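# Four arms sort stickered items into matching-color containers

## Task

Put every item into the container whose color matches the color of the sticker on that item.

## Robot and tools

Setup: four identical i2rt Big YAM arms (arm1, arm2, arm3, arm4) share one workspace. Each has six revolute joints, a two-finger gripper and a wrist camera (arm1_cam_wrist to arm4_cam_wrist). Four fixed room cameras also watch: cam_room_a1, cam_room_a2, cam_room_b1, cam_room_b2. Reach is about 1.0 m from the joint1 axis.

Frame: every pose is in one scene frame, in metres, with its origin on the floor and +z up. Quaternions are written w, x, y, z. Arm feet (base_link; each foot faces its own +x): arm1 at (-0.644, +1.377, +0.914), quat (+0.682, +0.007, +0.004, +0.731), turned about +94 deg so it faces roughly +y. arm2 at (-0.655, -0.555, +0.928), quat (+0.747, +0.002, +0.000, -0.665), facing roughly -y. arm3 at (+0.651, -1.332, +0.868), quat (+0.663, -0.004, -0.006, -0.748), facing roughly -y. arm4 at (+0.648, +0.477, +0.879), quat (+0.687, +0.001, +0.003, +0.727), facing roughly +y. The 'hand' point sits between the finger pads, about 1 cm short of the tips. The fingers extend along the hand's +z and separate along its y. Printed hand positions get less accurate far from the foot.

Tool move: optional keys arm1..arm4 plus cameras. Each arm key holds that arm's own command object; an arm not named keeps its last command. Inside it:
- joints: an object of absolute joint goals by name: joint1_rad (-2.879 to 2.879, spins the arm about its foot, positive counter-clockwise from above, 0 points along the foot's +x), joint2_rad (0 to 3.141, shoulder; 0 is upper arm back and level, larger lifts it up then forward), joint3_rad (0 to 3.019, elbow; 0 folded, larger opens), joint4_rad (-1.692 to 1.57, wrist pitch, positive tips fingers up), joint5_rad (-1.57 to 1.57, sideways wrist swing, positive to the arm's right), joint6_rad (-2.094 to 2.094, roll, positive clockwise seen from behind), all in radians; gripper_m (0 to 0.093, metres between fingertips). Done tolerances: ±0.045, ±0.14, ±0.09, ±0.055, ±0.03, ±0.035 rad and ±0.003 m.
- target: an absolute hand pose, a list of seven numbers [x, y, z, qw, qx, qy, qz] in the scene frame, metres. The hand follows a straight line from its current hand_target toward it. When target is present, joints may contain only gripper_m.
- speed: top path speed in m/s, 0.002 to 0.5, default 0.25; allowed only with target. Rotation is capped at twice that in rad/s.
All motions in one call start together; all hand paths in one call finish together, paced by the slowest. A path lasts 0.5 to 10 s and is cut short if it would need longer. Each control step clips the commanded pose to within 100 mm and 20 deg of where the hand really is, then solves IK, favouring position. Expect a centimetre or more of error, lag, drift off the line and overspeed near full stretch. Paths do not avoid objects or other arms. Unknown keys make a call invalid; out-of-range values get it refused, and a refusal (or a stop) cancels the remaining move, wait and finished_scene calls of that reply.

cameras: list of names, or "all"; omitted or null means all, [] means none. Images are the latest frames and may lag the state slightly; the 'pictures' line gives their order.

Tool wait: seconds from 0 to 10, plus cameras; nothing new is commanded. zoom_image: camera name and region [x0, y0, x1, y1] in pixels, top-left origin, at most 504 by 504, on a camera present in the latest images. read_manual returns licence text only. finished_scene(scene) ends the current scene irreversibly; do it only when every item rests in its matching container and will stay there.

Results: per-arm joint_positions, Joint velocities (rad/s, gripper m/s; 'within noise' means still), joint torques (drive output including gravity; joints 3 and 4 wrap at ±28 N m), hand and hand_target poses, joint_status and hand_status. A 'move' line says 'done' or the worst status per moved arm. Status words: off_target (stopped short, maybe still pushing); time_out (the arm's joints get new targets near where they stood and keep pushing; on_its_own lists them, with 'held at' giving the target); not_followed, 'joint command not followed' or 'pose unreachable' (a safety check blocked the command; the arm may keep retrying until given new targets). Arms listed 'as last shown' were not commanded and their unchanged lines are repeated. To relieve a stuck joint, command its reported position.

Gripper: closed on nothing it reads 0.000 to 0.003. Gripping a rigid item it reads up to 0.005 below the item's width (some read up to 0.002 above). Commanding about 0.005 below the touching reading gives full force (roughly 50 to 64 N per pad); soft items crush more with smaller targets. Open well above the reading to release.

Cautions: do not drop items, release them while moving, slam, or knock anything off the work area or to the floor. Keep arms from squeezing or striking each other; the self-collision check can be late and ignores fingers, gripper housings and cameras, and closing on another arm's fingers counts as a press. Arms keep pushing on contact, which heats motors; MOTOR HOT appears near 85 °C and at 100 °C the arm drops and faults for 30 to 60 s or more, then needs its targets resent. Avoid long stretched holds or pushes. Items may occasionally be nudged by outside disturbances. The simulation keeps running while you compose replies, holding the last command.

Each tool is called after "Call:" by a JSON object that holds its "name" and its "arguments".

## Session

Call:
{"name": "move", "arguments": {"arm1": {"joints":{"joint1_rad":1.5,"joint2_rad":0.534,"joint3_rad":1.4,"joint4_rad":-1.6,"joint5_rad":0,"joint6_rad":0}}, "arm2": {"joints":{"joint1_rad":-1.65,"joint2_rad":0.39,"joint3_rad":1.43,"joint4_rad":-1.6,"joint5_rad":0,"joint6_rad":0}}, "arm3": {"joints":{"joint1_rad":1.7,"joint2_rad":0.276,"joint3_rad":1.52,"joint4_rad":-1.6,"joint5_rad":0,"joint6_rad":0}}, "arm4": {"joints":{"joint1_rad":-1.63,"joint2_rad":0.555,"joint3_rad":1.556,"joint4_rad":-1.6,"joint5_rad":0,"joint6_rad":0}}}}

Scene clock: 1.93 s.
Joint torques (N m): arm1=[-1.2 4.78 8.73 1.13 -0.04 -0.05] | arm2=[0.32 4.89 8.51 1.84 0.04 -0.08] | arm3=[1.96 11.28 3.96 1.52 0.04 -0.1] | arm4=[0.67 4.6 8.72 0.9 0.1 0.18]
Motor temperatures (°C): arm1=[20 23 26 23 21 21 21] | arm2=[23 24 25 22 22 20 23] | arm3=[24 23 23 23 24 23 23] | arm4=[22 21 22 22 24 21 24]
Heat: arm1: hottest joint3_rad 26 °C; arm2: hottest joint3_rad 25 °C; arm3: hottest joint1_rad 24 °C; arm4: hottest joint5_rad 24 °C.
move: arm1 done; arm2 done; arm3 done; arm4 done
Joint velocities: within noise
arm1.joint_positions: joint1_rad=+1.493 joint2_rad=+0.538 joint3_rad=+1.393 joint4_rad=-1.591 joint5_rad=+0.000 joint6_rad=+0.008 gripper_m=+0.09398
arm1.joint_status: all done
arm1.hand: x=-0.8001 y=+1.3780 z=+1.4227 quat_wxyz=(-0.002, +0.911, -0.007, -0.413) (m; scene frame)
arm1.hand_target: x=-0.7962 y=+1.3767 z=+1.4245 quat_wxyz=(-0.002, +0.911, +0.000, -0.413) (m; scene frame)
arm1.hand_status: not commanded
arm2.joint_positions: joint1_rad=-1.645 joint2_rad=+0.393 joint3_rad=+1.416 joint4_rad=-1.586 joint5_rad=-0.001 joint6_rad=+0.014 gripper_m=+0.09400
arm2.joint_status: all done
arm2.hand: x=-0.7606 y=-0.5612 z=+1.4611 quat_wxyz=(-0.013, -0.876, -0.013, +0.482) (m; scene frame)
arm2.hand_target: x=-0.7551 y=-0.5603 z=+1.4639 quat_wxyz=(-0.008, -0.875, -0.017, +0.483) (m; scene frame)
arm2.hand_status: not commanded
arm3.joint_positions: joint1_rad=+1.691 joint2_rad=+0.264 joint3_rad=+1.526 joint4_rad=-1.595 joint5_rad=+0.000 joint6_rad=+0.006 gripper_m=+0.09398
arm3.joint_status: all done
arm3.hand: x=+0.6727 y=-1.3242 z=+1.4460 quat_wxyz=(-0.581, +0.001, -0.814, +0.004) (m; scene frame)
arm3.hand_target: x=+0.6795 y=-1.3240 z=+1.4424 quat_wxyz=(-0.571, +0.007, -0.821, +0.003) (m; scene frame)
arm3.hand_status: not commanded
arm4.joint_positions: joint1_rad=-1.626 joint2_rad=+0.553 joint3_rad=+1.518 joint4_rad=-1.588 joint5_rad=-0.001 joint6_rad=-0.013 gripper_m=+0.09399
arm4.joint_status: all done
arm4.hand: x=+0.8032 y=+0.4792 z=+1.4360 quat_wxyz=(-0.454, +0.007, -0.891, +0.004) (m; scene frame)
arm4.hand_target: x=+0.7956 y=+0.4784 z=+1.4492 quat_wxyz=(-0.465, +0.000, -0.885, +0.002) (m; scene frame)
arm4.hand_status: not commanded
pictures: arm1_cam_wrist, arm2_cam_wrist, arm3_cam_wrist, arm4_cam_wrist, cam_room_a1, cam_room_a2, cam_room_b1, cam_room_b2
Images, in order (width x height): arm1_cam_wrist 672x504, arm2_cam_wrist 672x504, arm3_cam_wrist 672x504, arm4_cam_wrist 672x504, cam_room_a1 672x504, cam_room_a2 672x504, cam_room_b1 672x504, cam_room_b2 672x504.

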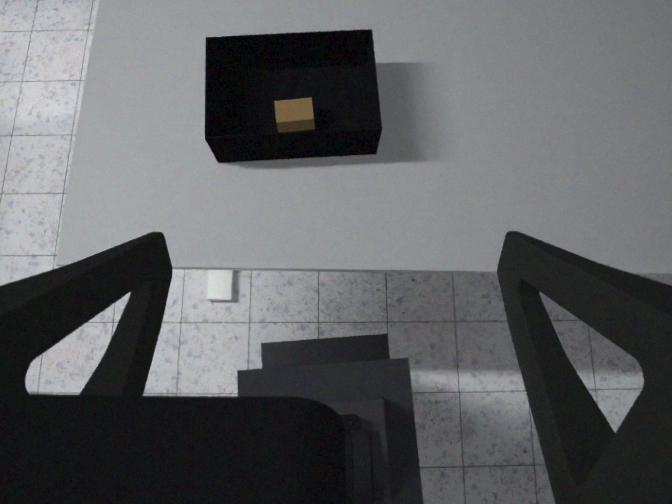

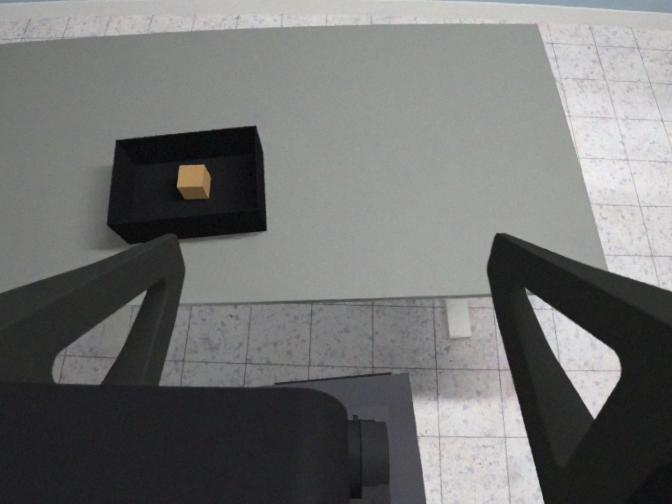

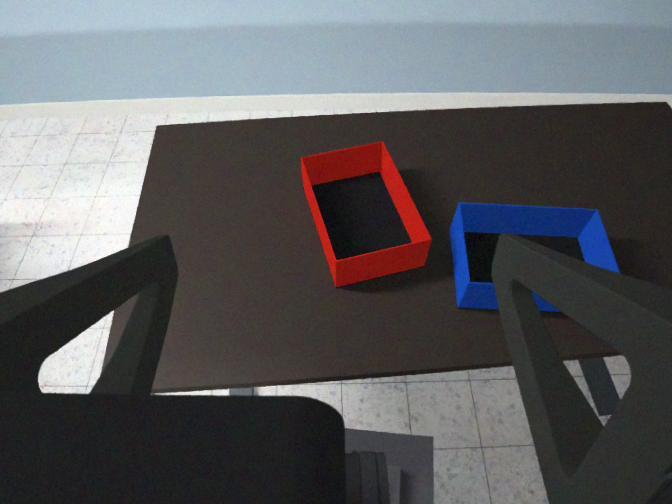

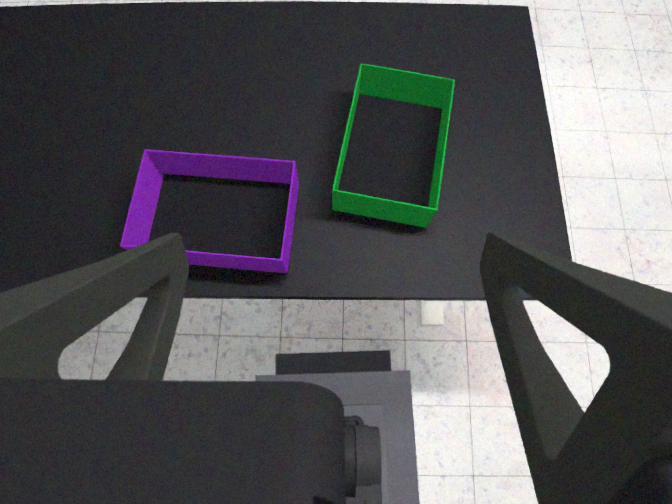

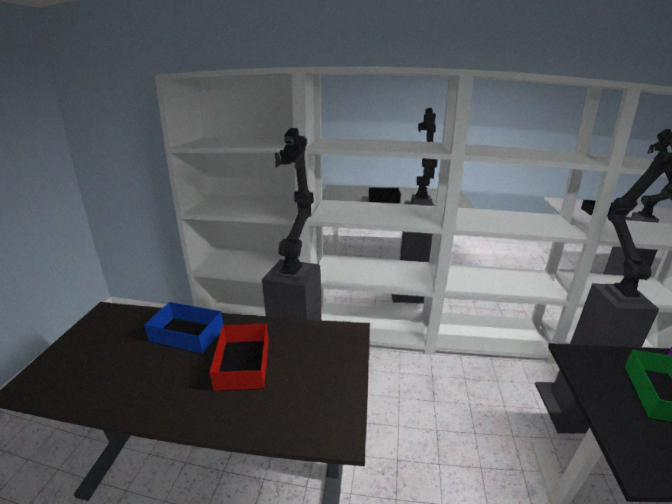

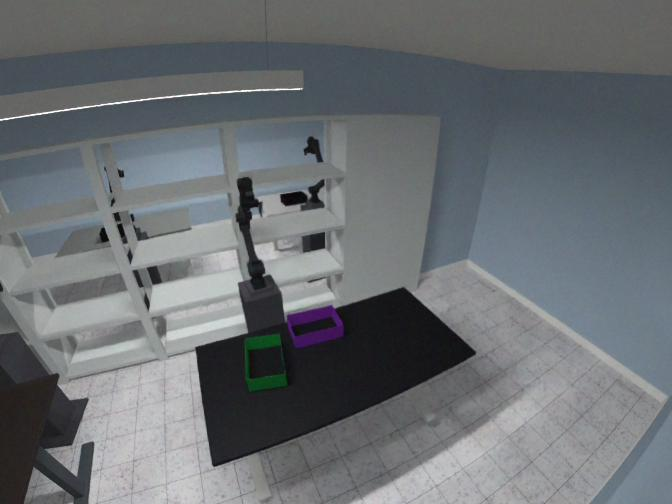

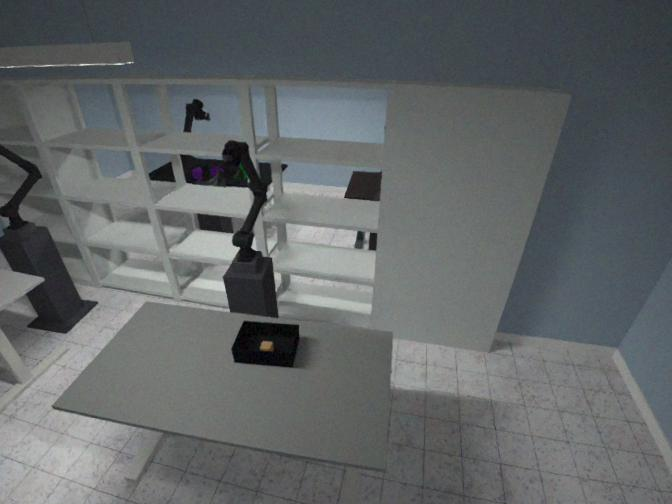

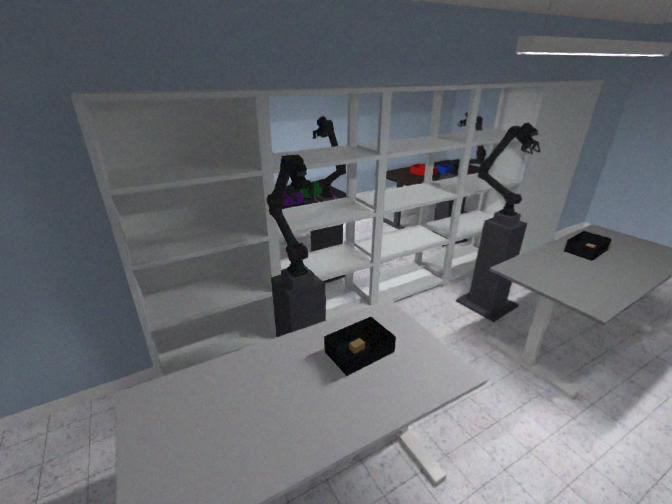

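Call:
{"name": "zoom_image", "arguments": {"camera": "cam_room_b1", "region": [230, 315, 310, 375]}}

Call:
{"name": "zoom_image", "arguments": {"camera": "cam_room_b2", "region": [320, 310, 400, 370]}}

Call:
{"name": "zoom_image", "arguments": {"camera": "arm1_cam_wrist", "region": [240, 70, 340, 145]}}

Call:
{"name": "zoom_image", "arguments": {"camera": "arm2_cam_wrist", "region": [150, 140, 250, 215]}}

Call:
{"name": "zoom_image", "arguments": {"camera": "cam_room_b2", "region": [560, 225, 620, 265]}}

Scaled by 6.300.

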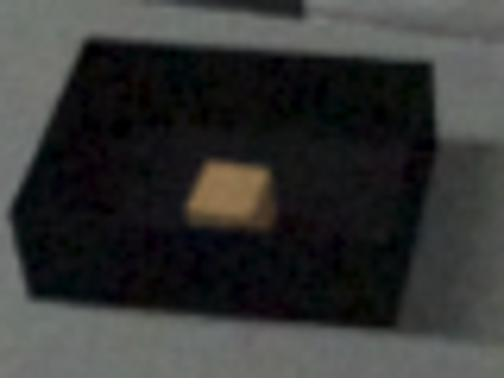

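Scaled by 6.300.

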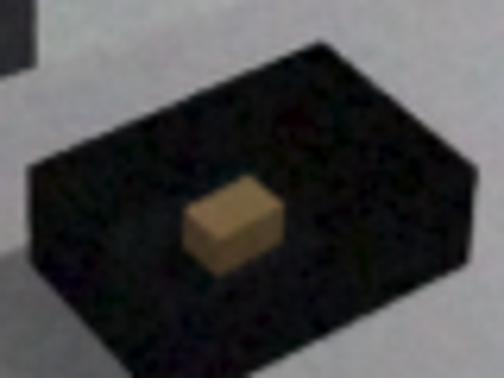

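Scaled by 5.040.

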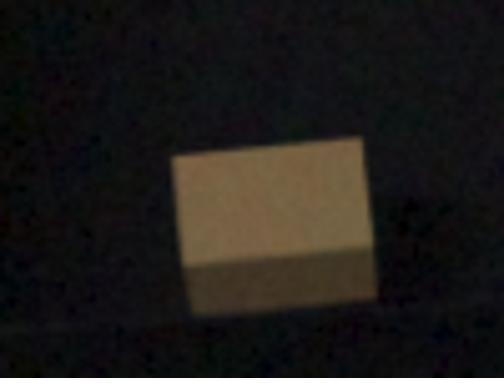

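Scaled by 5.040.

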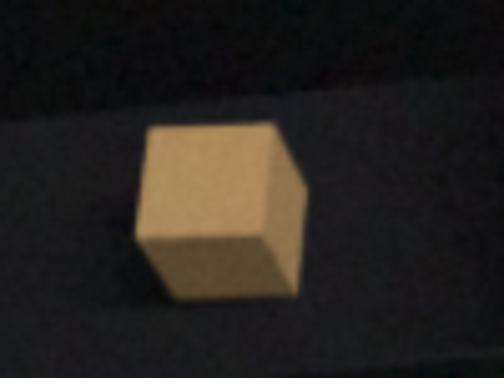

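Scaled by 8.400.

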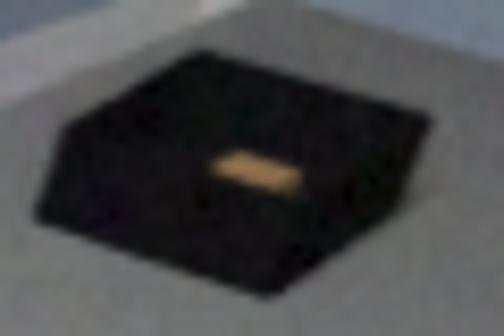

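Call:
{"name": "move", "arguments": {"arm1": {"target":[-1.185,1.335,0.96,0,0.966,0,-0.259]}, "arm2": {"target":[-1.15,-0.85,0.96,0,0.966,0,-0.259]}, "cameras": ["arm1_cam_wrist","arm2_cam_wrist"]}}

Scene clock: 20.40 s.
Joint torques (N m): arm1=[-0.79 -10.81 13.23 1.77 -0.04 0.12] | arm2=[-0.03 -16.03 12.88 1.99 0.13 0.22] | arm3=[2.02 11.22 3.96 1.59 0.04 -0.11] | arm4=[0.38 4.31 8.8 0.87 0.17 0.15]
Motor temperatures (°C): arm1=[20 23 27 23 21 21 21] | arm2=[23 24 27 22 22 20 23] | arm3=[24 23 23 23 24 23 23] | arm4=[22 21 24 22 24 21 24]
Heat: arm1: hottest joint3_rad 27 °C; arm2: hottest joint3_rad 27 °C; arm3: hottest joint1_rad 24 °C; arm4: hottest joint3_rad 24 °C.
move: arm1 off_target; arm2 off_target
Joint velocities: within noise
arm1.joint_positions: joint1_rad=+1.583 joint2_rad=+1.678 joint3_rad=+0.931 joint4_rad=-0.379 joint5_rad=+0.044 joint6_rad=+0.074 gripper_m=+0.09398
arm1.joint_status: not commanded
arm1.hand: x=-1.1580 y=+1.3437 z=+0.9402 quat_wxyz=(-0.006, +0.973, -0.001, -0.229) (m; scene frame)
arm1.hand_target: x=-1.1833 y=+1.3350 z=+0.9610 quat_wxyz=(+0.000, +0.966, +0.000, -0.259) (m; scene frame)
arm1.hand_status: off_target (0.035 m and 3.6 deg from the pose sent, 0.603 m and 18.7 deg at the start)
arm2.joint_positions: joint1_rad=-1.054 joint2_rad=+1.776 joint3_rad=+1.076 joint4_rad=-0.477 joint5_rad=+0.299 joint6_rad=+0.544 gripper_m=+0.09400
arm2.joint_status: not commanded
arm2.hand: x=-1.1278 y=-0.8396 z=+0.9478 quat_wxyz=(+0.015, -0.970, -0.015, +0.241) (m; scene frame)
arm2.hand_target: x=-1.1490 y=-0.8493 z=+0.9608 quat_wxyz=(+0.000, -0.966, +0.000, +0.259) (m; scene frame)
arm2.hand_status: off_target (0.027 m and 3.2 deg from the pose sent, 0.697 m and 27.7 deg at the start)
arm3, arm4: as last shown
pictures: arm1_cam_wrist, arm2_cam_wrist
Images, in order (width x height): arm1_cam_wrist 672x504, arm2_cam_wrist 672x504.

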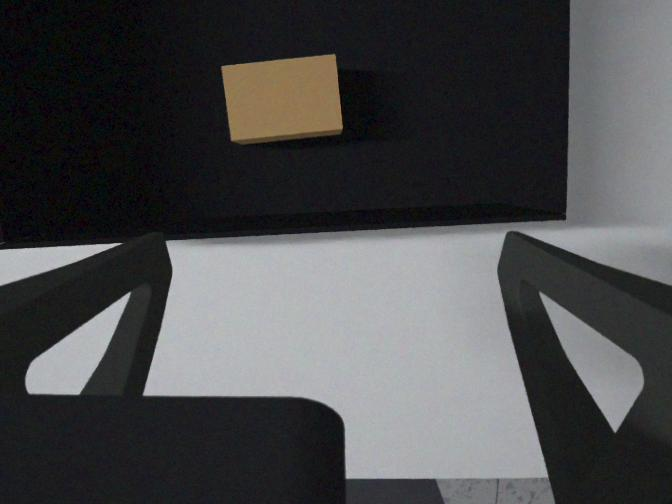

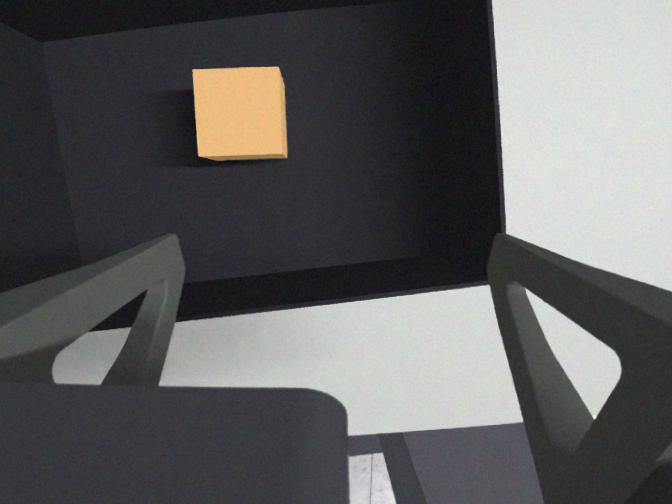

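Call:
{"name": "move", "arguments": {"arm1": {"target":[-1.25,1.30,0.83,0.0057,0.9905,0.0432,-0.1304]}, "arm2": {"target":[-1.205,-0.912,0.83,0.0034,0.991,0.026,-0.1305]}, "cameras": ["arm1_cam_wrist","arm2_cam_wrist"]}}

Scene clock: 31.93 s.
Joint torques (N m): arm1=[-1.2 -15.33 11.69 0.46 -0.02 -0.03] | arm2=[0.03 -21.48 12.26 0.58 0.02 0.08] | arm3=[2.02 11.16 4 1.59 0.04 -0.12] | arm4=[0.85 4.48 8.72 0.84 0.11 0.16]
Motor temperatures (°C): arm1=[20 23 29 23 21 21 21] | arm2=[23 24 28 22 22 20 23] | arm3=[24 23 23 23 24 23 23] | arm4=[22 21 25 22 24 21 24]
Heat: arm1: hottest joint3_rad 29 °C; arm2: hottest joint3_rad 28 °C; arm3: hottest joint1_rad 24 °C; arm4: hottest joint3_rad 25 °C.
move: arm1 off_target; arm2 off_target
Joint velocities: within noise
arm1.joint_positions: joint1_rad=+1.624 joint2_rad=+2.130 joint3_rad=+1.293 joint4_rad=-0.527 joint5_rad=+0.008 joint6_rad=+0.051 gripper_m=+0.09398
arm1.joint_status: not commanded
arm1.hand: x=-1.2281 y=+1.3082 z=+0.8144 quat_wxyz=(+0.003, +0.993, +0.035, -0.111) (m; scene frame)
arm1.hand_target: x=-1.2491 y=+1.3001 z=+0.8306 quat_wxyz=(+0.006, +0.990, +0.043, -0.131) (m; scene frame)
arm1.hand_status: off_target (0.028 m and 2.4 deg from the pose sent, 0.150 m and 12.6 deg at the start)
arm2.joint_positions: joint1_rad=-1.066 joint2_rad=+2.213 joint3_rad=+1.484 joint4_rad=-0.631 joint5_rad=+0.140 joint6_rad=+0.544 gripper_m=+0.09400
arm2.joint_status: not commanded
arm2.hand: x=-1.1887 y=-0.9072 z=+0.8260 quat_wxyz=(+0.002, -0.992, -0.031, +0.125) (m; scene frame)
arm2.hand_target: x=-1.2045 y=-0.9117 z=+0.8304 quat_wxyz=(-0.004, -0.991, -0.026, +0.131) (m; scene frame)
arm2.hand_status: off_target (0.017 m and 1.1 deg from the pose sent, 0.158 m and 13.1 deg at the start)
arm3, arm4: as last shown
pictures: arm1_cam_wrist, arm2_cam_wrist
Images, in order (width x height): arm1_cam_wrist 672x504, arm2_cam_wrist 672x504.

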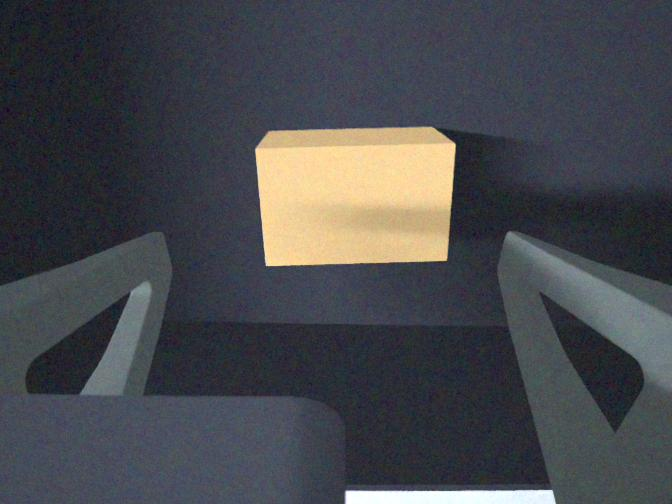

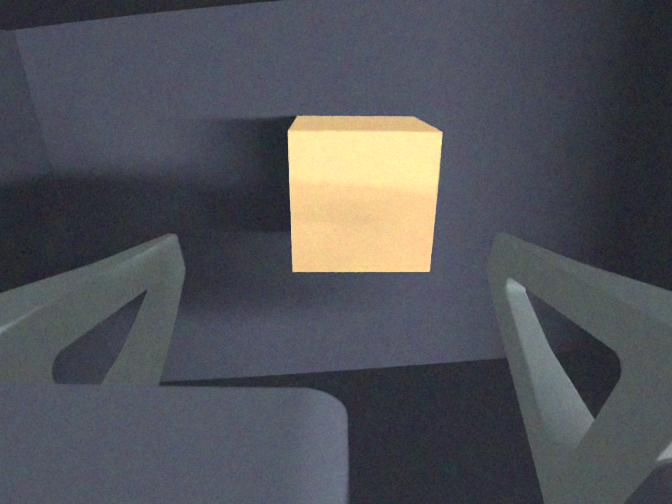

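Call:
{"name": "move", "arguments": {"arm1": {"target":[-1.250,1.316,0.765,0.0057,0.9905,0.0432,-0.1304],"speed":0.15}, "arm2": {"target":[-1.208,-0.894,0.765,0.0034,0.991,0.026,-0.1305],"speed":0.15}, "cameras": ["arm1_cam_wrist","arm2_cam_wrist"]}}

Scene clock: 39.47 s.
Joint torques (N m): arm1=[-2.67 -16.38 10.17 1.25 -0.09 -0.06] | arm2=[0.38 -21.19 9.98 1.72 -0.01 -0.07] | arm3=[2.14 11.28 3.97 1.54 0.03 -0.11] | arm4=[0.09 4.6 8.83 0.83 0.13 0.19]
Motor temperatures (°C): arm1=[20 24 30 23 21 21 21] | arm2=[23 25 29 22 22 20 23] | arm3=[24 23 24 23 24 23 23] | arm4=[22 21 26 22 24 21 24]
Heat: arm1: hottest joint3_rad 30 °C; arm2: hottest joint3_rad 29 °C; arm3: hottest joint1_rad 24 °C; arm4: hottest joint3_rad 26 °C.
move: arm1 off_target; arm2 off_target
Joint velocities: within noise
arm1.joint_positions: joint1_rad=+1.614 joint2_rad=+2.249 joint3_rad=+1.297 joint4_rad=-0.426 joint5_rad=+0.002 joint6_rad=+0.024 gripper_m=+0.09398
arm1.joint_status: not commanded
arm1.hand: x=-1.2233 y=+1.3138 z=+0.7528 quat_wxyz=(+0.004, +0.994, +0.044, -0.103) (m; scene frame)
arm1.hand_target: x=-1.2490 y=+1.3162 z=+0.7659 quat_wxyz=(+0.005, +0.990, +0.043, -0.130) (m; scene frame)
arm1.hand_status: off_target (0.029 m and 3.1 deg from the pose sent, 0.055 m and 2.4 deg at the start)
arm2.joint_positions: joint1_rad=-1.098 joint2_rad=+2.311 joint3_rad=+1.484 joint4_rad=-0.532 joint5_rad=+0.134 joint6_rad=+0.533 gripper_m=+0.09400
arm2.joint_status: not commanded
arm2.hand: x=-1.1975 y=-0.8896 z=+0.7703 quat_wxyz=(+0.002, -0.992, -0.021, +0.124) (m; scene frame)
arm2.hand_target: x=-1.2077 y=-0.8938 z=+0.7652 quat_wxyz=(-0.003, -0.991, -0.026, +0.131) (m; scene frame)
arm2.hand_status: off_target (0.013 m and 1.1 deg from the pose sent, 0.065 m and 1.0 deg at the start)
arm3, arm4: as last shown
pictures: arm1_cam_wrist, arm2_cam_wrist
Images, in order (width x height): arm1_cam_wrist 672x504, arm2_cam_wrist 672x504.

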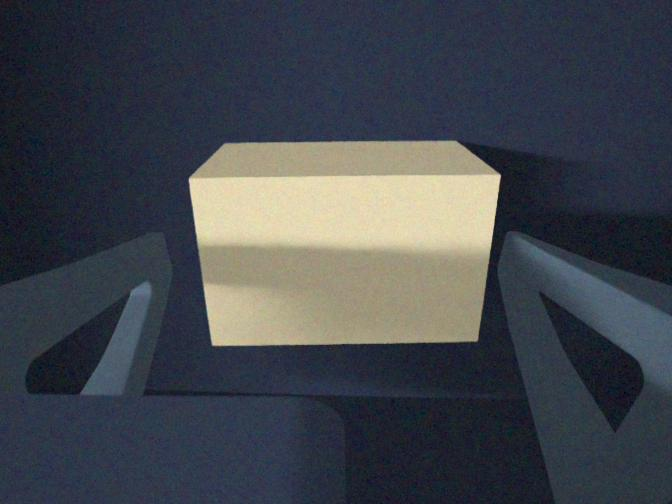

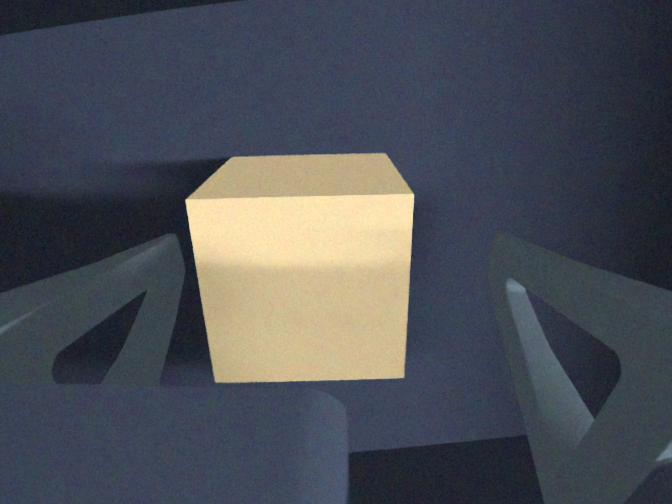

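Call:
{"name": "move", "arguments": {"arm1": {"target":[-1.250,1.323,0.745,0.0057,0.9905,0.0432,-0.1304],"speed":0.1}, "arm2": {"target":[-1.200,-0.905,0.732,0.0034,0.991,0.026,-0.1305],"speed":0.1}, "cameras": ["arm1_cam_wrist","arm2_cam_wrist"]}}

Scene clock: 44.17 s.
Joint torques (N m): arm1=[-2.61 -15.56 9.88 1.35 -0.03 -0.03] | arm2=[1.55 -20.78 10.3 1.66 0.2 0.14] | arm3=[2.02 11.11 3.97 1.61 0.03 -0.11] | arm4=[0.38 4.54 8.81 0.83 0.14 0.18]
Motor temperatures (°C): arm1=[20 24 30 23 21 21 21] | arm2=[23 25 29 22 22 20 23] | arm3=[24 23 24 23 24 23 23] | arm4=[22 21 26 22 24 21 24]
Heat: arm1: hottest joint3_rad 30 °C; arm2: hottest joint3_rad 29 °C; arm3: hottest joint1_rad 24 °C; arm4: hottest joint3_rad 26 °C.
move: arm1 off_target; arm2 off_target
Joint velocities: within noise
arm1.joint_positions: joint1_rad=+1.602 joint2_rad=+2.276 joint3_rad=+1.302 joint4_rad=-0.391 joint5_rad=-0.001 joint6_rad=+0.012 gripper_m=+0.09398
arm1.joint_status: not commanded
arm1.hand: x=-1.2274 y=+1.3198 z=+0.7410 quat_wxyz=(+0.004, +0.993, +0.044, -0.110) (m; scene frame)
arm1.hand_target: x=-1.2491 y=+1.3233 z=+0.7457 quat_wxyz=(+0.005, +0.991, +0.043, -0.130) (m; scene frame)
arm1.hand_status: off_target (0.023 m and 2.4 deg from the pose sent, 0.029 m and 3.1 deg at the start)
arm2.joint_positions: joint1_rad=-1.089 joint2_rad=+2.367 joint3_rad=+1.487 joint4_rad=-0.485 joint5_rad=+0.134 joint6_rad=+0.534 gripper_m=+0.09400
arm2.joint_status: not commanded
arm2.hand: x=-1.1913 y=-0.8924 z=+0.7395 quat_wxyz=(+0.003, -0.992, -0.026, +0.122) (m; scene frame)
arm2.hand_target: x=-1.1992 y=-0.9046 z=+0.7324 quat_wxyz=(-0.003, -0.991, -0.026, +0.130) (m; scene frame)
arm2.hand_status: off_target (0.017 m and 1.2 deg from the pose sent, 0.041 m and 1.1 deg at the start)
arm3, arm4: as last shown
pictures: arm1_cam_wrist, arm2_cam_wrist
Images, in order (width x height): arm1_cam_wrist 672x504, arm2_cam_wrist 672x504.

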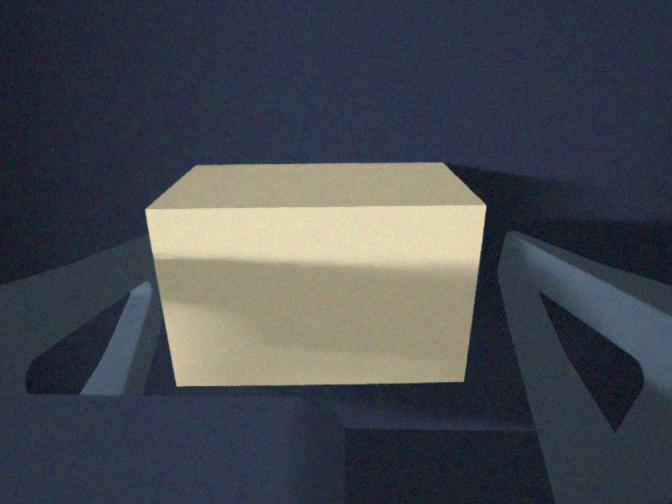

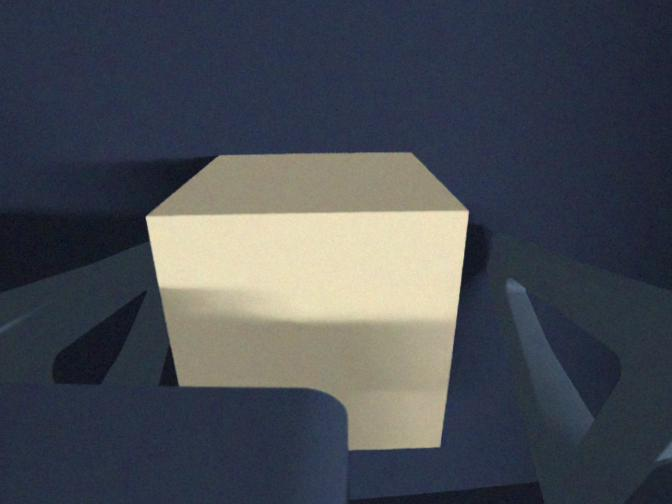

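Call:
{"name": "move", "arguments": {"arm1": {"joints":{"gripper_m":0.03}}, "arm2": {"joints":{"gripper_m":0.03}}, "cameras": ["arm1_cam_wrist","arm2_cam_wrist"]}}

Call:
{"name": "move", "arguments": {"arm1": {"target":[-1.13,1.32,1.02,0.0057,0.9905,0.0432,-0.1304]}, "arm2": {"target":[-1.10,-0.88,1.02,0.0034,0.991,0.026,-0.1305]}, "cameras": []}}

Call:
{"name": "move", "arguments": {"arm1": {"joints":{"joint1_rad":1.5,"joint2_rad":0.6,"joint3_rad":1.2,"joint4_rad":-0.5,"joint5_rad":0,"joint6_rad":0}}, "arm2": {"joints":{"joint1_rad":-1.5,"joint2_rad":0.6,"joint3_rad":1.2,"joint4_rad":-0.5,"joint5_rad":0,"joint6_rad":0}}, "cameras": ["cam_room_b1","cam_room_b2"]}}

Scene clock: 52.53 s.
Joint torques (N m): arm1=[-3.37 -15.38 9.95 1.1 -0.03 -0.02] | arm2=[1.49 -20.72 10.35 1.68 0.2 0.13] | arm3=[1.9 11.16 3.97 1.58 0.04 -0.12] | arm4=[0.67 4.72 8.79 1.03 0.14 0.19]
Motor temperatures (°C): arm1=[20 24 30 23 21 21 21] | arm2=[23 25 30 22 22 20 23] | arm3=[24 24 24 23 24 23 23] | arm4=[22 21 27 22 24 21 24]
Heat: arm1: hottest joint3_rad 30 °C; arm2: hottest joint3_rad 30 °C; arm3: hottest joint1_rad 24 °C; arm4: hottest joint3_rad 27 °C.
move: arm1 off_target; arm2 off_target
Joint velocities: within noise
arm1.joint_positions: joint1_rad=+1.602 joint2_rad=+2.276 joint3_rad=+1.303 joint4_rad=-0.390 joint5_rad=-0.002 joint6_rad=+0.011 gripper_m=+0.06877
arm1.joint_status: gripper_m off_target (ended at +0.06881, target +0.03000)
arm1.hand: x=-1.2282 y=+1.3196 z=+0.7414 quat_wxyz=(+0.005, +0.993, +0.044, -0.111) (m; scene frame)
arm1.hand_target: x=-1.2492 y=+1.3233 z=+0.7458 quat_wxyz=(+0.005, +0.990, +0.043, -0.131) (m; scene frame)
arm1.hand_status: not commanded
arm2.joint_positions: joint1_rad=-1.089 joint2_rad=+2.367 joint3_rad=+1.487 joint4_rad=-0.484 joint5_rad=+0.134 joint6_rad=+0.534 gripper_m=+0.05293
arm2.joint_status: gripper_m off_target (ended at +0.05296, target +0.03000)
arm2.hand: x=-1.1914 y=-0.8924 z=+0.7395 quat_wxyz=(+0.003, -0.992, -0.026, +0.122) (m; scene frame)
arm2.hand_target: x=-1.1993 y=-0.9045 z=+0.7324 quat_wxyz=(-0.003, -0.991, -0.026, +0.130) (m; scene frame)
arm2.hand_status: not commanded
arm3, arm4: as last shown
pictures: arm1_cam_wrist, arm2_cam_wrist
Images, in order (width x height): arm1_cam_wrist 672x504, arm2_cam_wrist 672x504.

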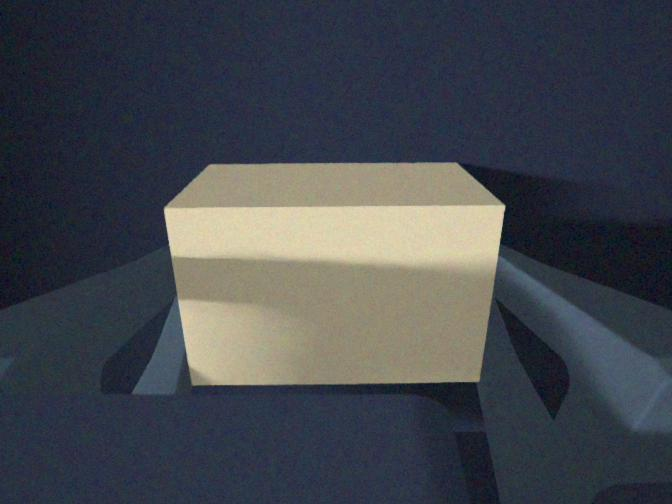

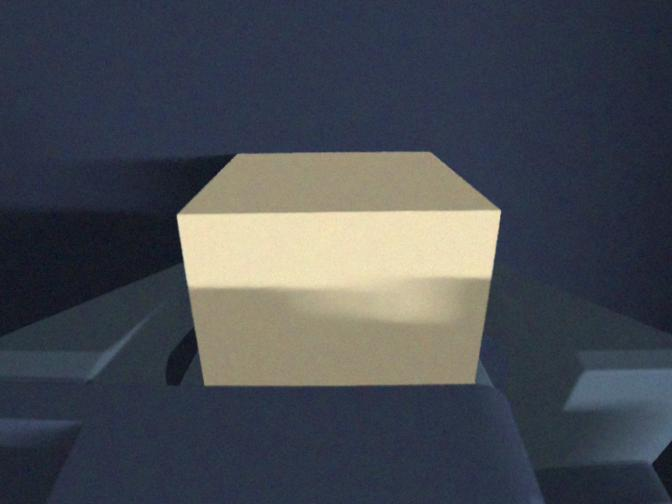

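Scene clock: 54.43 s.
Joint torques (N m): arm1=[-1.03 -9.82 10.71 0.58 0.09 0.14] | arm2=[1.38 -17.61 9.89 0.72 0.36 0.22] | arm3=[2.02 11.22 3.96 1.55 0.05 -0.11] | arm4=[1.03 4.6 8.79 0.84 0.13 0.18]
Motor temperatures (°C): arm1=[20 24 30 23 21 21 21] | arm2=[23 25 30 22 22 20 23] | arm3=[24 24 24 23 24 23 23] | arm4=[22 21 27 22 24 21 24]
Heat: arm1: hottest joint3_rad 30 °C; arm2: hottest joint3_rad 30 °C; arm3: hottest joint1_rad 24 °C; arm4: hottest joint3_rad 27 °C.
move: arm1 done; arm2 done
Joint velocities: within noise
arm1.joint_positions: joint1_rad=+1.610 joint2_rad=+1.571 joint3_rad=+1.097 joint4_rad=-0.848 joint5_rad=+0.002 joint6_rad=+0.023 gripper_m=+0.06877
arm1.joint_status: not commanded
arm1.hand: x=-1.1295 y=+1.3252 z=+1.0179 quat_wxyz=(+0.006, +0.990, +0.042, -0.131) (m; scene frame)
arm1.hand_target: x=-1.1299 y=+1.3201 z=+1.0199 quat_wxyz=(+0.006, +0.991, +0.043, -0.130) (m; scene frame)
arm1.hand_status: done (0.006 m and 0.2 deg from the pose sent, 0.295 m and 2.3 deg at the start)
arm2.joint_positions: joint1_rad=-1.017 joint2_rad=+1.729 joint3_rad=+1.304 joint4_rad=-0.907 joint5_rad=+0.147 joint6_rad=+0.594 gripper_m=+0.05292
arm2.joint_status: not commanded
arm2.hand: x=-1.1052 y=-0.8801 z=+1.0254 quat_wxyz=(-0.010, -0.990, -0.030, +0.138) (m; scene frame)
arm2.hand_target: x=-1.1001 y=-0.8799 z=+1.0201 quat_wxyz=(-0.003, -0.991, -0.026, +0.131) (m; scene frame)
arm2.hand_status: done (0.008 m and 1.2 deg from the pose sent, 0.295 m and 1.2 deg at the start)
arm3, arm4: as last shown
pictures: none
No camera images: "cameras" was empty.

Scene clock: 56.10 s.
Joint torques (N m): arm1=[-0.85 3.55 11.97 2.13 -0.03 -0.04] | arm2=[1.2 -0.73 11.75 2.89 -0.11 -0.07] | arm3=[2.14 11.22 3.95 1.58 0.03 -0.12] | arm4=[0.62 4.42 8.85 0.94 0.14 0.18]
Motor temperatures (°C): arm1=[20 24 30 23 21 21 21] | arm2=[23 25 30 22 22 20 23] | arm3=[24 24 24 23 24 23 23] | arm4=[22 21 27 22 24 21 24]
Heat: arm1: hottest joint3_rad 30 °C; arm2: hottest joint3_rad 30 °C; arm3: hottest joint1_rad 24 °C; arm4: hottest joint3_rad 27 °C.
move: arm1 done; arm2 done
Joint velocities: within noise
arm1.joint_positions: joint1_rad=+1.490 joint2_rad=+0.593 joint3_rad=+1.181 joint4_rad=-0.510 joint5_rad=+0.001 joint6_rad=+0.008 gripper_m=+0.06878
arm1.joint_status: all done
arm1.hand: x=-0.9428 y=+1.3800 z=+1.5483 quat_wxyz=(-0.003, +0.673, -0.006, -0.739) (m; scene frame)
arm1.hand_target: x=-0.9413 y=+1.3767 z=+1.5594 quat_wxyz=(-0.002, +0.665, +0.000, -0.747) (m; scene frame)
arm1.hand_status: not commanded
arm2.joint_positions: joint1_rad=-1.506 joint2_rad=+0.599 joint3_rad=+1.186 joint4_rad=-0.508 joint5_rad=+0.002 joint6_rad=+0.015 gripper_m=+0.05293
arm2.joint_status: all done
arm2.hand: x=-0.9619 y=-0.6126 z=+1.5585 quat_wxyz=(-0.070, -0.677, -0.057, +0.730) (m; scene frame)
arm2.hand_target: x=-0.9586 y=-0.6143 z=+1.5679 quat_wxyz=(-0.069, -0.669, -0.064, +0.738) (m; scene frame)
arm2.hand_status: not commanded
arm3, arm4: as last shown
pictures: cam_room_b1, cam_room_b2
Images, in order (width x height): cam_room_b1 672x504, cam_room_b2 672x504.

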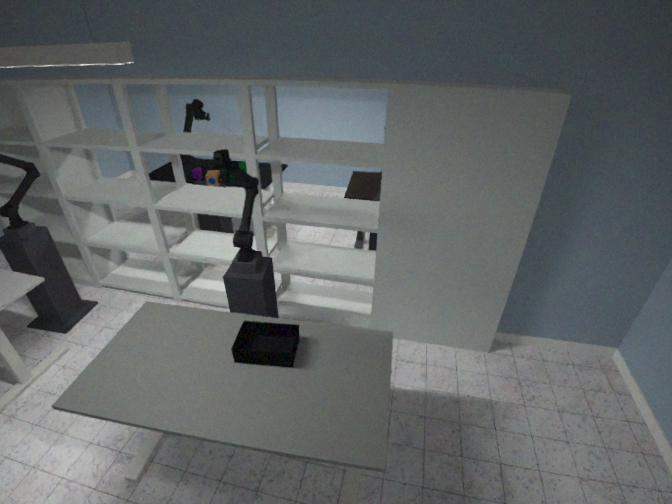

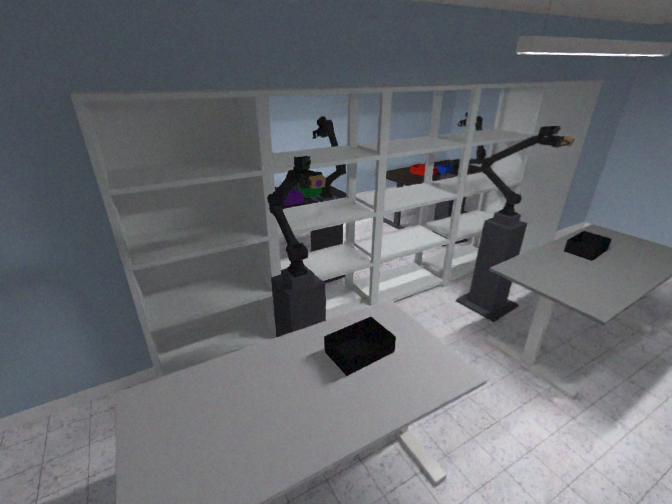

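Call:
{"name": "zoom_image", "arguments": {"camera": "cam_room_b1", "region": [190, 155, 250, 200]}}

Call:
{"name": "zoom_image", "arguments": {"camera": "cam_room_b2", "region": [280, 155, 350, 210]}}

Scaled by 8.400.

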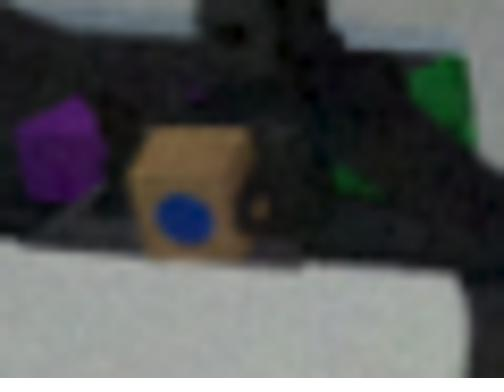

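Scaled by 7.200.

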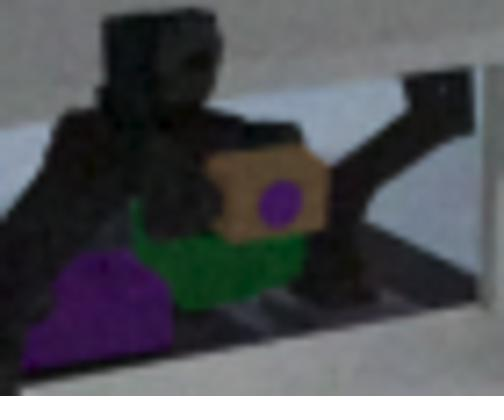

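Call:
{"name": "move", "arguments": {"arm1": {"joints":{"joint1_rad":0.5,"joint2_rad":0.5,"joint3_rad":0.9,"joint4_rad":-1.1}}, "arm2": {"joints":{"joint1_rad":-0.9,"joint2_rad":0.5,"joint3_rad":0.9,"joint4_rad":-1.1}}, "cameras": []}}

Call:
{"name": "move", "arguments": {"arm1": {"joints":{"joint1_rad":-2.25}}, "arm2": {"joints":{"joint1_rad":0.92}}, "arm3": {"joints":{"joint1_rad":-1.975,"joint2_rad":0.5,"joint3_rad":0.9,"joint4_rad":-1.1}}, "arm4": {"joints":{"joint1_rad":0.91,"joint2_rad":0.5,"joint3_rad":0.9,"joint4_rad":-1.1}}, "cameras": ["arm1_cam_wrist","arm2_cam_wrist"]}}

Call:
{"name": "move", "arguments": {"arm1": {"target":[-0.03,0.935,1.085,0.1245,0.2981,0.9455,-0.0392]}, "arm2": {"target":[-0.03,-0.93,1.07,0.1257,0.2649,0.9553,-0.0349]}, "cameras": ["arm1_cam_wrist","arm2_cam_wrist"]}}

Scene clock: 70.50 s.
Joint torques (N m): arm1=[-2.26 2.08 13.6 1.22 -0.08 -0.06] | arm2=[1.14 -1.14 12.23 1.8 -0.06 -0.08] | arm3=[2.08 11.05 3.99 1.59 0.03 -0.11] | arm4=[0.67 4.6 8.9 0.72 0.12 0.21]
Motor temperatures (°C): arm1=[20 24 31 23 21 21 22] | arm2=[23 25 30 22 22 20 24] | arm3=[24 24 24 23 24 23 23] | arm4=[22 21 28 22 24 21 24]
Heat: arm1: hottest joint3_rad 31 °C; arm2: hottest joint3_rad 30 °C; arm3: hottest joint1_rad 24 °C; arm4: hottest joint3_rad 28 °C.
move: arm1 done; arm2 done
Joint velocities: within noise
arm1.joint_positions: joint1_rad=+0.506 joint2_rad=+0.508 joint3_rad=+0.874 joint4_rad=-1.093 joint5_rad=+0.002 joint6_rad=+0.006 gripper_m=+0.06880
arm1.joint_status: all done
arm1.hand: x=-0.7814 y=+1.5987 z=+1.2642 quat_wxyz=(-0.193, +0.797, -0.440, -0.367) (m; scene frame)
arm1.hand_target: x=-0.7787 y=+1.5974 z=+1.2787 quat_wxyz=(-0.200, +0.792, -0.437, -0.377) (m; scene frame)
arm1.hand_status: not commanded
arm2.joint_positions: joint1_rad=-0.904 joint2_rad=+0.507 joint3_rad=+0.890 joint4_rad=-1.089 joint5_rad=+0.001 joint6_rad=+0.014 gripper_m=+0.05291
arm2.joint_status: all done
arm2.hand: x=-0.8441 y=-0.7432 z=+1.2838 quat_wxyz=(-0.161, -0.842, -0.341, +0.385) (m; scene frame)
arm2.hand_target: x=-0.8408 y=-0.7418 z=+1.2892 quat_wxyz=(-0.161, -0.838, -0.348, +0.388) (m; scene frame)
arm2.hand_status: not commanded
arm3.joint_positions: joint1_rad=+1.691 joint2_rad=+0.264 joint3_rad=+1.526 joint4_rad=-1.595 joint5_rad=+0.000 joint6_rad=+0.006 gripper_m=+0.09398
arm3.joint_status: not commanded
arm3.hand: x=+0.6727 y=-1.3242 z=+1.4460 quat_wxyz=(-0.581, +0.001, -0.814, +0.004) (m; scene frame)
arm3.hand_target: x=+0.6795 y=-1.3240 z=+1.4424 quat_wxyz=(-0.571, +0.007, -0.821, +0.003) (m; scene frame)
arm3.hand_status: not commanded
arm4.joint_positions: joint1_rad=-1.626 joint2_rad=+0.553 joint3_rad=+1.518 joint4_rad=-1.588 joint5_rad=-0.001 joint6_rad=-0.013 gripper_m=+0.09399
arm4.joint_status: not commanded
arm4.hand: x=+0.8032 y=+0.4792 z=+1.4360 quat_wxyz=(-0.454, +0.007, -0.891, +0.004) (m; scene frame)
arm4.hand_target: x=+0.7956 y=+0.4784 z=+1.4492 quat_wxyz=(-0.465, +0.000, -0.885, +0.002) (m; scene frame)
arm4.hand_status: not commanded
pictures: none
No camera images: "cameras" was empty.

Scene clock: 73.07 s.
Joint torques (N m): arm1=[-2.43 1.85 13.53 1.32 -0.07 -0.01] | arm2=[1.08 -1.03 12.21 1.8 0.06 -0.07] | arm3=[0.5 -0.03 9.22 2.03 -0.06 -0.1] | arm4=[1.08 -0.26 9.76 1.7 0.19 0.16]
Motor temperatures (°C): arm1=[20 24 32 23 21 21 22] | arm2=[23 25 30 22 22 20 24] | arm3=[24 24 24 23 24 23 23] | arm4=[22 21 28 22 24 21 24]
Heat: arm1: hottest joint3_rad 32 °C; arm2: hottest joint3_rad 30 °C; arm3: hottest joint1_rad 24 °C; arm4: hottest joint3_rad 28 °C.
move: arm1 done; arm2 done; arm3 done; arm4 done
Joint velocities: within noise
arm1.joint_positions: joint1_rad=-2.243 joint2_rad=+0.508 joint3_rad=+0.874 joint4_rad=-1.093 joint5_rad=+0.002 joint6_rad=+0.006 gripper_m=+0.06887
arm1.joint_status: all done
arm1.hand: x=-0.4211 y=+1.2257 z=+1.2576 quat_wxyz=(-0.384, -0.273, -0.873, +0.123) (m; scene frame)
arm1.hand_target: x=-0.4236 y=+1.2258 z=+1.2722 quat_wxyz=(-0.395, -0.272, -0.868, +0.128) (m; scene frame)
arm1.hand_status: not commanded
arm2.joint_positions: joint1_rad=+0.916 joint2_rad=+0.507 joint3_rad=+0.890 joint4_rad=-1.089 joint5_rad=-0.002 joint6_rad=+0.013 gripper_m=+0.05289
arm2.joint_status: all done
arm2.hand: x=-0.4280 y=-0.6924 z=+1.2847 quat_wxyz=(-0.405, -0.247, -0.874, +0.106) (m; scene frame)
arm2.hand_target: x=-0.4305 y=-0.6900 z=+1.2902 quat_wxyz=(-0.407, -0.240, -0.874, +0.110) (m; scene frame)
arm2.hand_status: not commanded
arm3.joint_positions: joint1_rad=-1.964 joint2_rad=+0.506 joint3_rad=+0.903 joint4_rad=-1.112 joint5_rad=+0.002 joint6_rad=+0.004 gripper_m=+0.09402
arm3.joint_status: all done
arm3.hand: x=+0.4232 y=-1.1973 z=+1.2256 quat_wxyz=(+0.100, -0.880, +0.236, +0.399) (m; scene frame)
arm3.hand_target: x=+0.4241 y=-1.1950 z=+1.2276 quat_wxyz=(+0.104, -0.877, +0.238, +0.405) (m; scene frame)
arm3.hand_status: not commanded
arm4.joint_positions: joint1_rad=+0.907 joint2_rad=+0.510 joint3_rad=+0.890 joint4_rad=-1.116 joint5_rad=-0.002 joint6_rad=-0.011 gripper_m=+0.09402
arm4.joint_status: all done
arm4.hand: x=+0.4349 y=+0.6278 z=+1.2308 quat_wxyz=(-0.120, +0.873, -0.269, -0.388) (m; scene frame)
arm4.hand_target: x=+0.4343 y=+0.6278 z=+1.2418 quat_wxyz=(-0.124, +0.865, -0.271, -0.404) (m; scene frame)
arm4.hand_status: not commanded
pictures: arm1_cam_wrist, arm2_cam_wrist
Images, in order (width x height): arm1_cam_wrist 672x504, arm2_cam_wrist 672x504.

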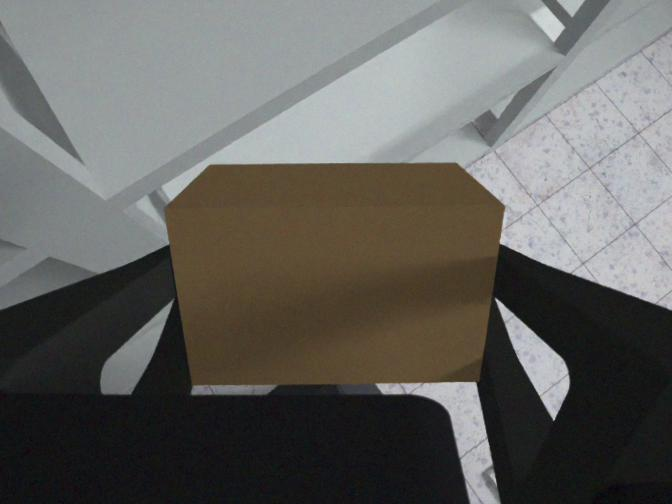

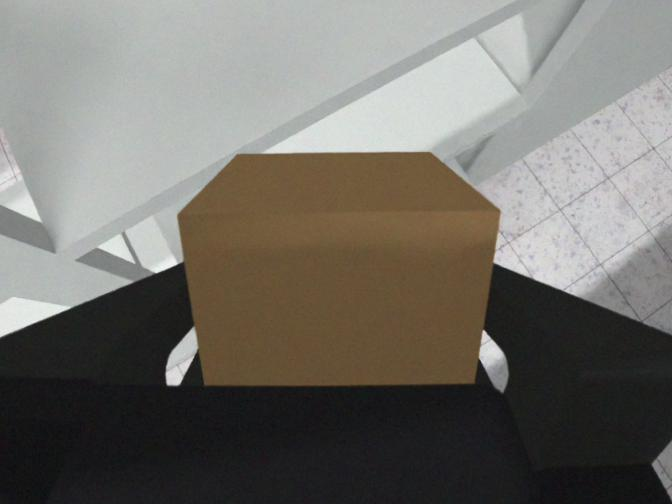

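Scene clock: 76.13 s.
Joint torques (N m): arm1=[-3.6 -20.66 16.95 0.49 -0.04 0] | arm2=[0.85 -23.06 16.28 0.66 0.16 -0.03] | arm3=[0.62 0.09 9.26 2 -0.05 -0.09] | arm4=[1.03 -0.26 9.61 1.68 0.16 0.15]
Motor temperatures (°C): arm1=[20 24 32 23 21 21 22] | arm2=[23 25 31 22 22 20 24] | arm3=[24 24 24 23 24 23 23] | arm4=[22 21 28 22 24 21 24]
Heat: arm1: hottest joint3_rad 32 °C; arm2: hottest joint3_rad 31 °C; arm3: hottest joint1_rad 24 °C; arm4: hottest joint3_rad 28 °C.
move: arm1 off_target; arm2 off_target
Joint velocities: within noise
arm1.joint_positions: joint1_rad=-2.256 joint2_rad=+2.216 joint3_rad=+2.219 joint4_rad=-1.353 joint5_rad=-0.010 joint6_rad=-0.007 gripper_m=+0.06887
arm1.joint_status: not commanded
arm1.hand: x=-0.0372 y=+0.9504 z=+1.0568 quat_wxyz=(-0.098, -0.298, -0.949, +0.030) (m; scene frame)
arm1.hand_target: x=-0.0315 y=+0.9361 z=+1.0852 quat_wxyz=(-0.125, -0.298, -0.945, +0.040) (m; scene frame)
arm1.hand_status: off_target (0.033 m and 3.2 deg from the pose sent, 0.517 m and 32.6 deg at the start)
arm2.joint_positions: joint1_rad=+0.916 joint2_rad=+2.121 joint3_rad=+1.989 joint4_rad=-1.206 joint5_rad=+0.001 joint6_rad=+0.013 gripper_m=+0.05289
arm2.joint_status: not commanded
arm2.hand: x=-0.0433 y=-0.9212 z=+1.0558 quat_wxyz=(-0.112, -0.270, -0.956, +0.029) (m; scene frame)
arm2.hand_target: x=-0.0310 y=-0.9294 z=+1.0702 quat_wxyz=(-0.127, -0.265, -0.955, +0.035) (m; scene frame)
arm2.hand_status: off_target (0.021 m and 1.8 deg from the pose sent, 0.511 m and 34.5 deg at the start)
arm3, arm4: as last shown
pictures: arm1_cam_wrist, arm2_cam_wrist
Images, in order (width x height): arm1_cam_wrist 672x504, arm2_cam_wrist 672x504.

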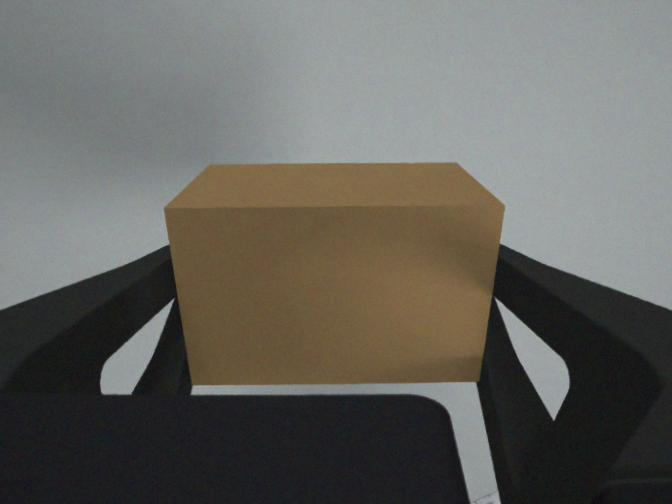

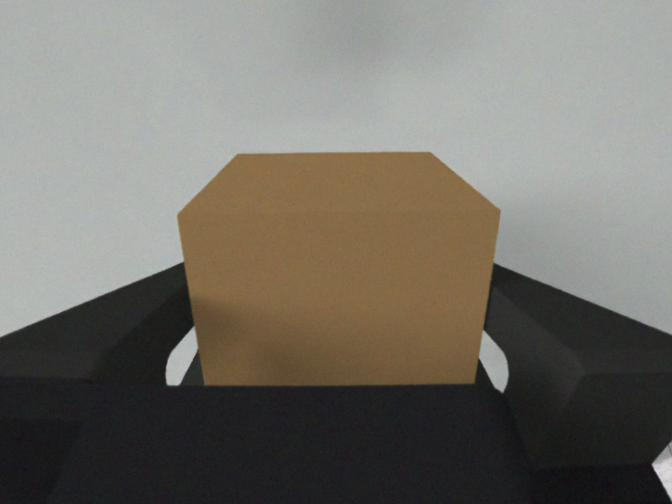

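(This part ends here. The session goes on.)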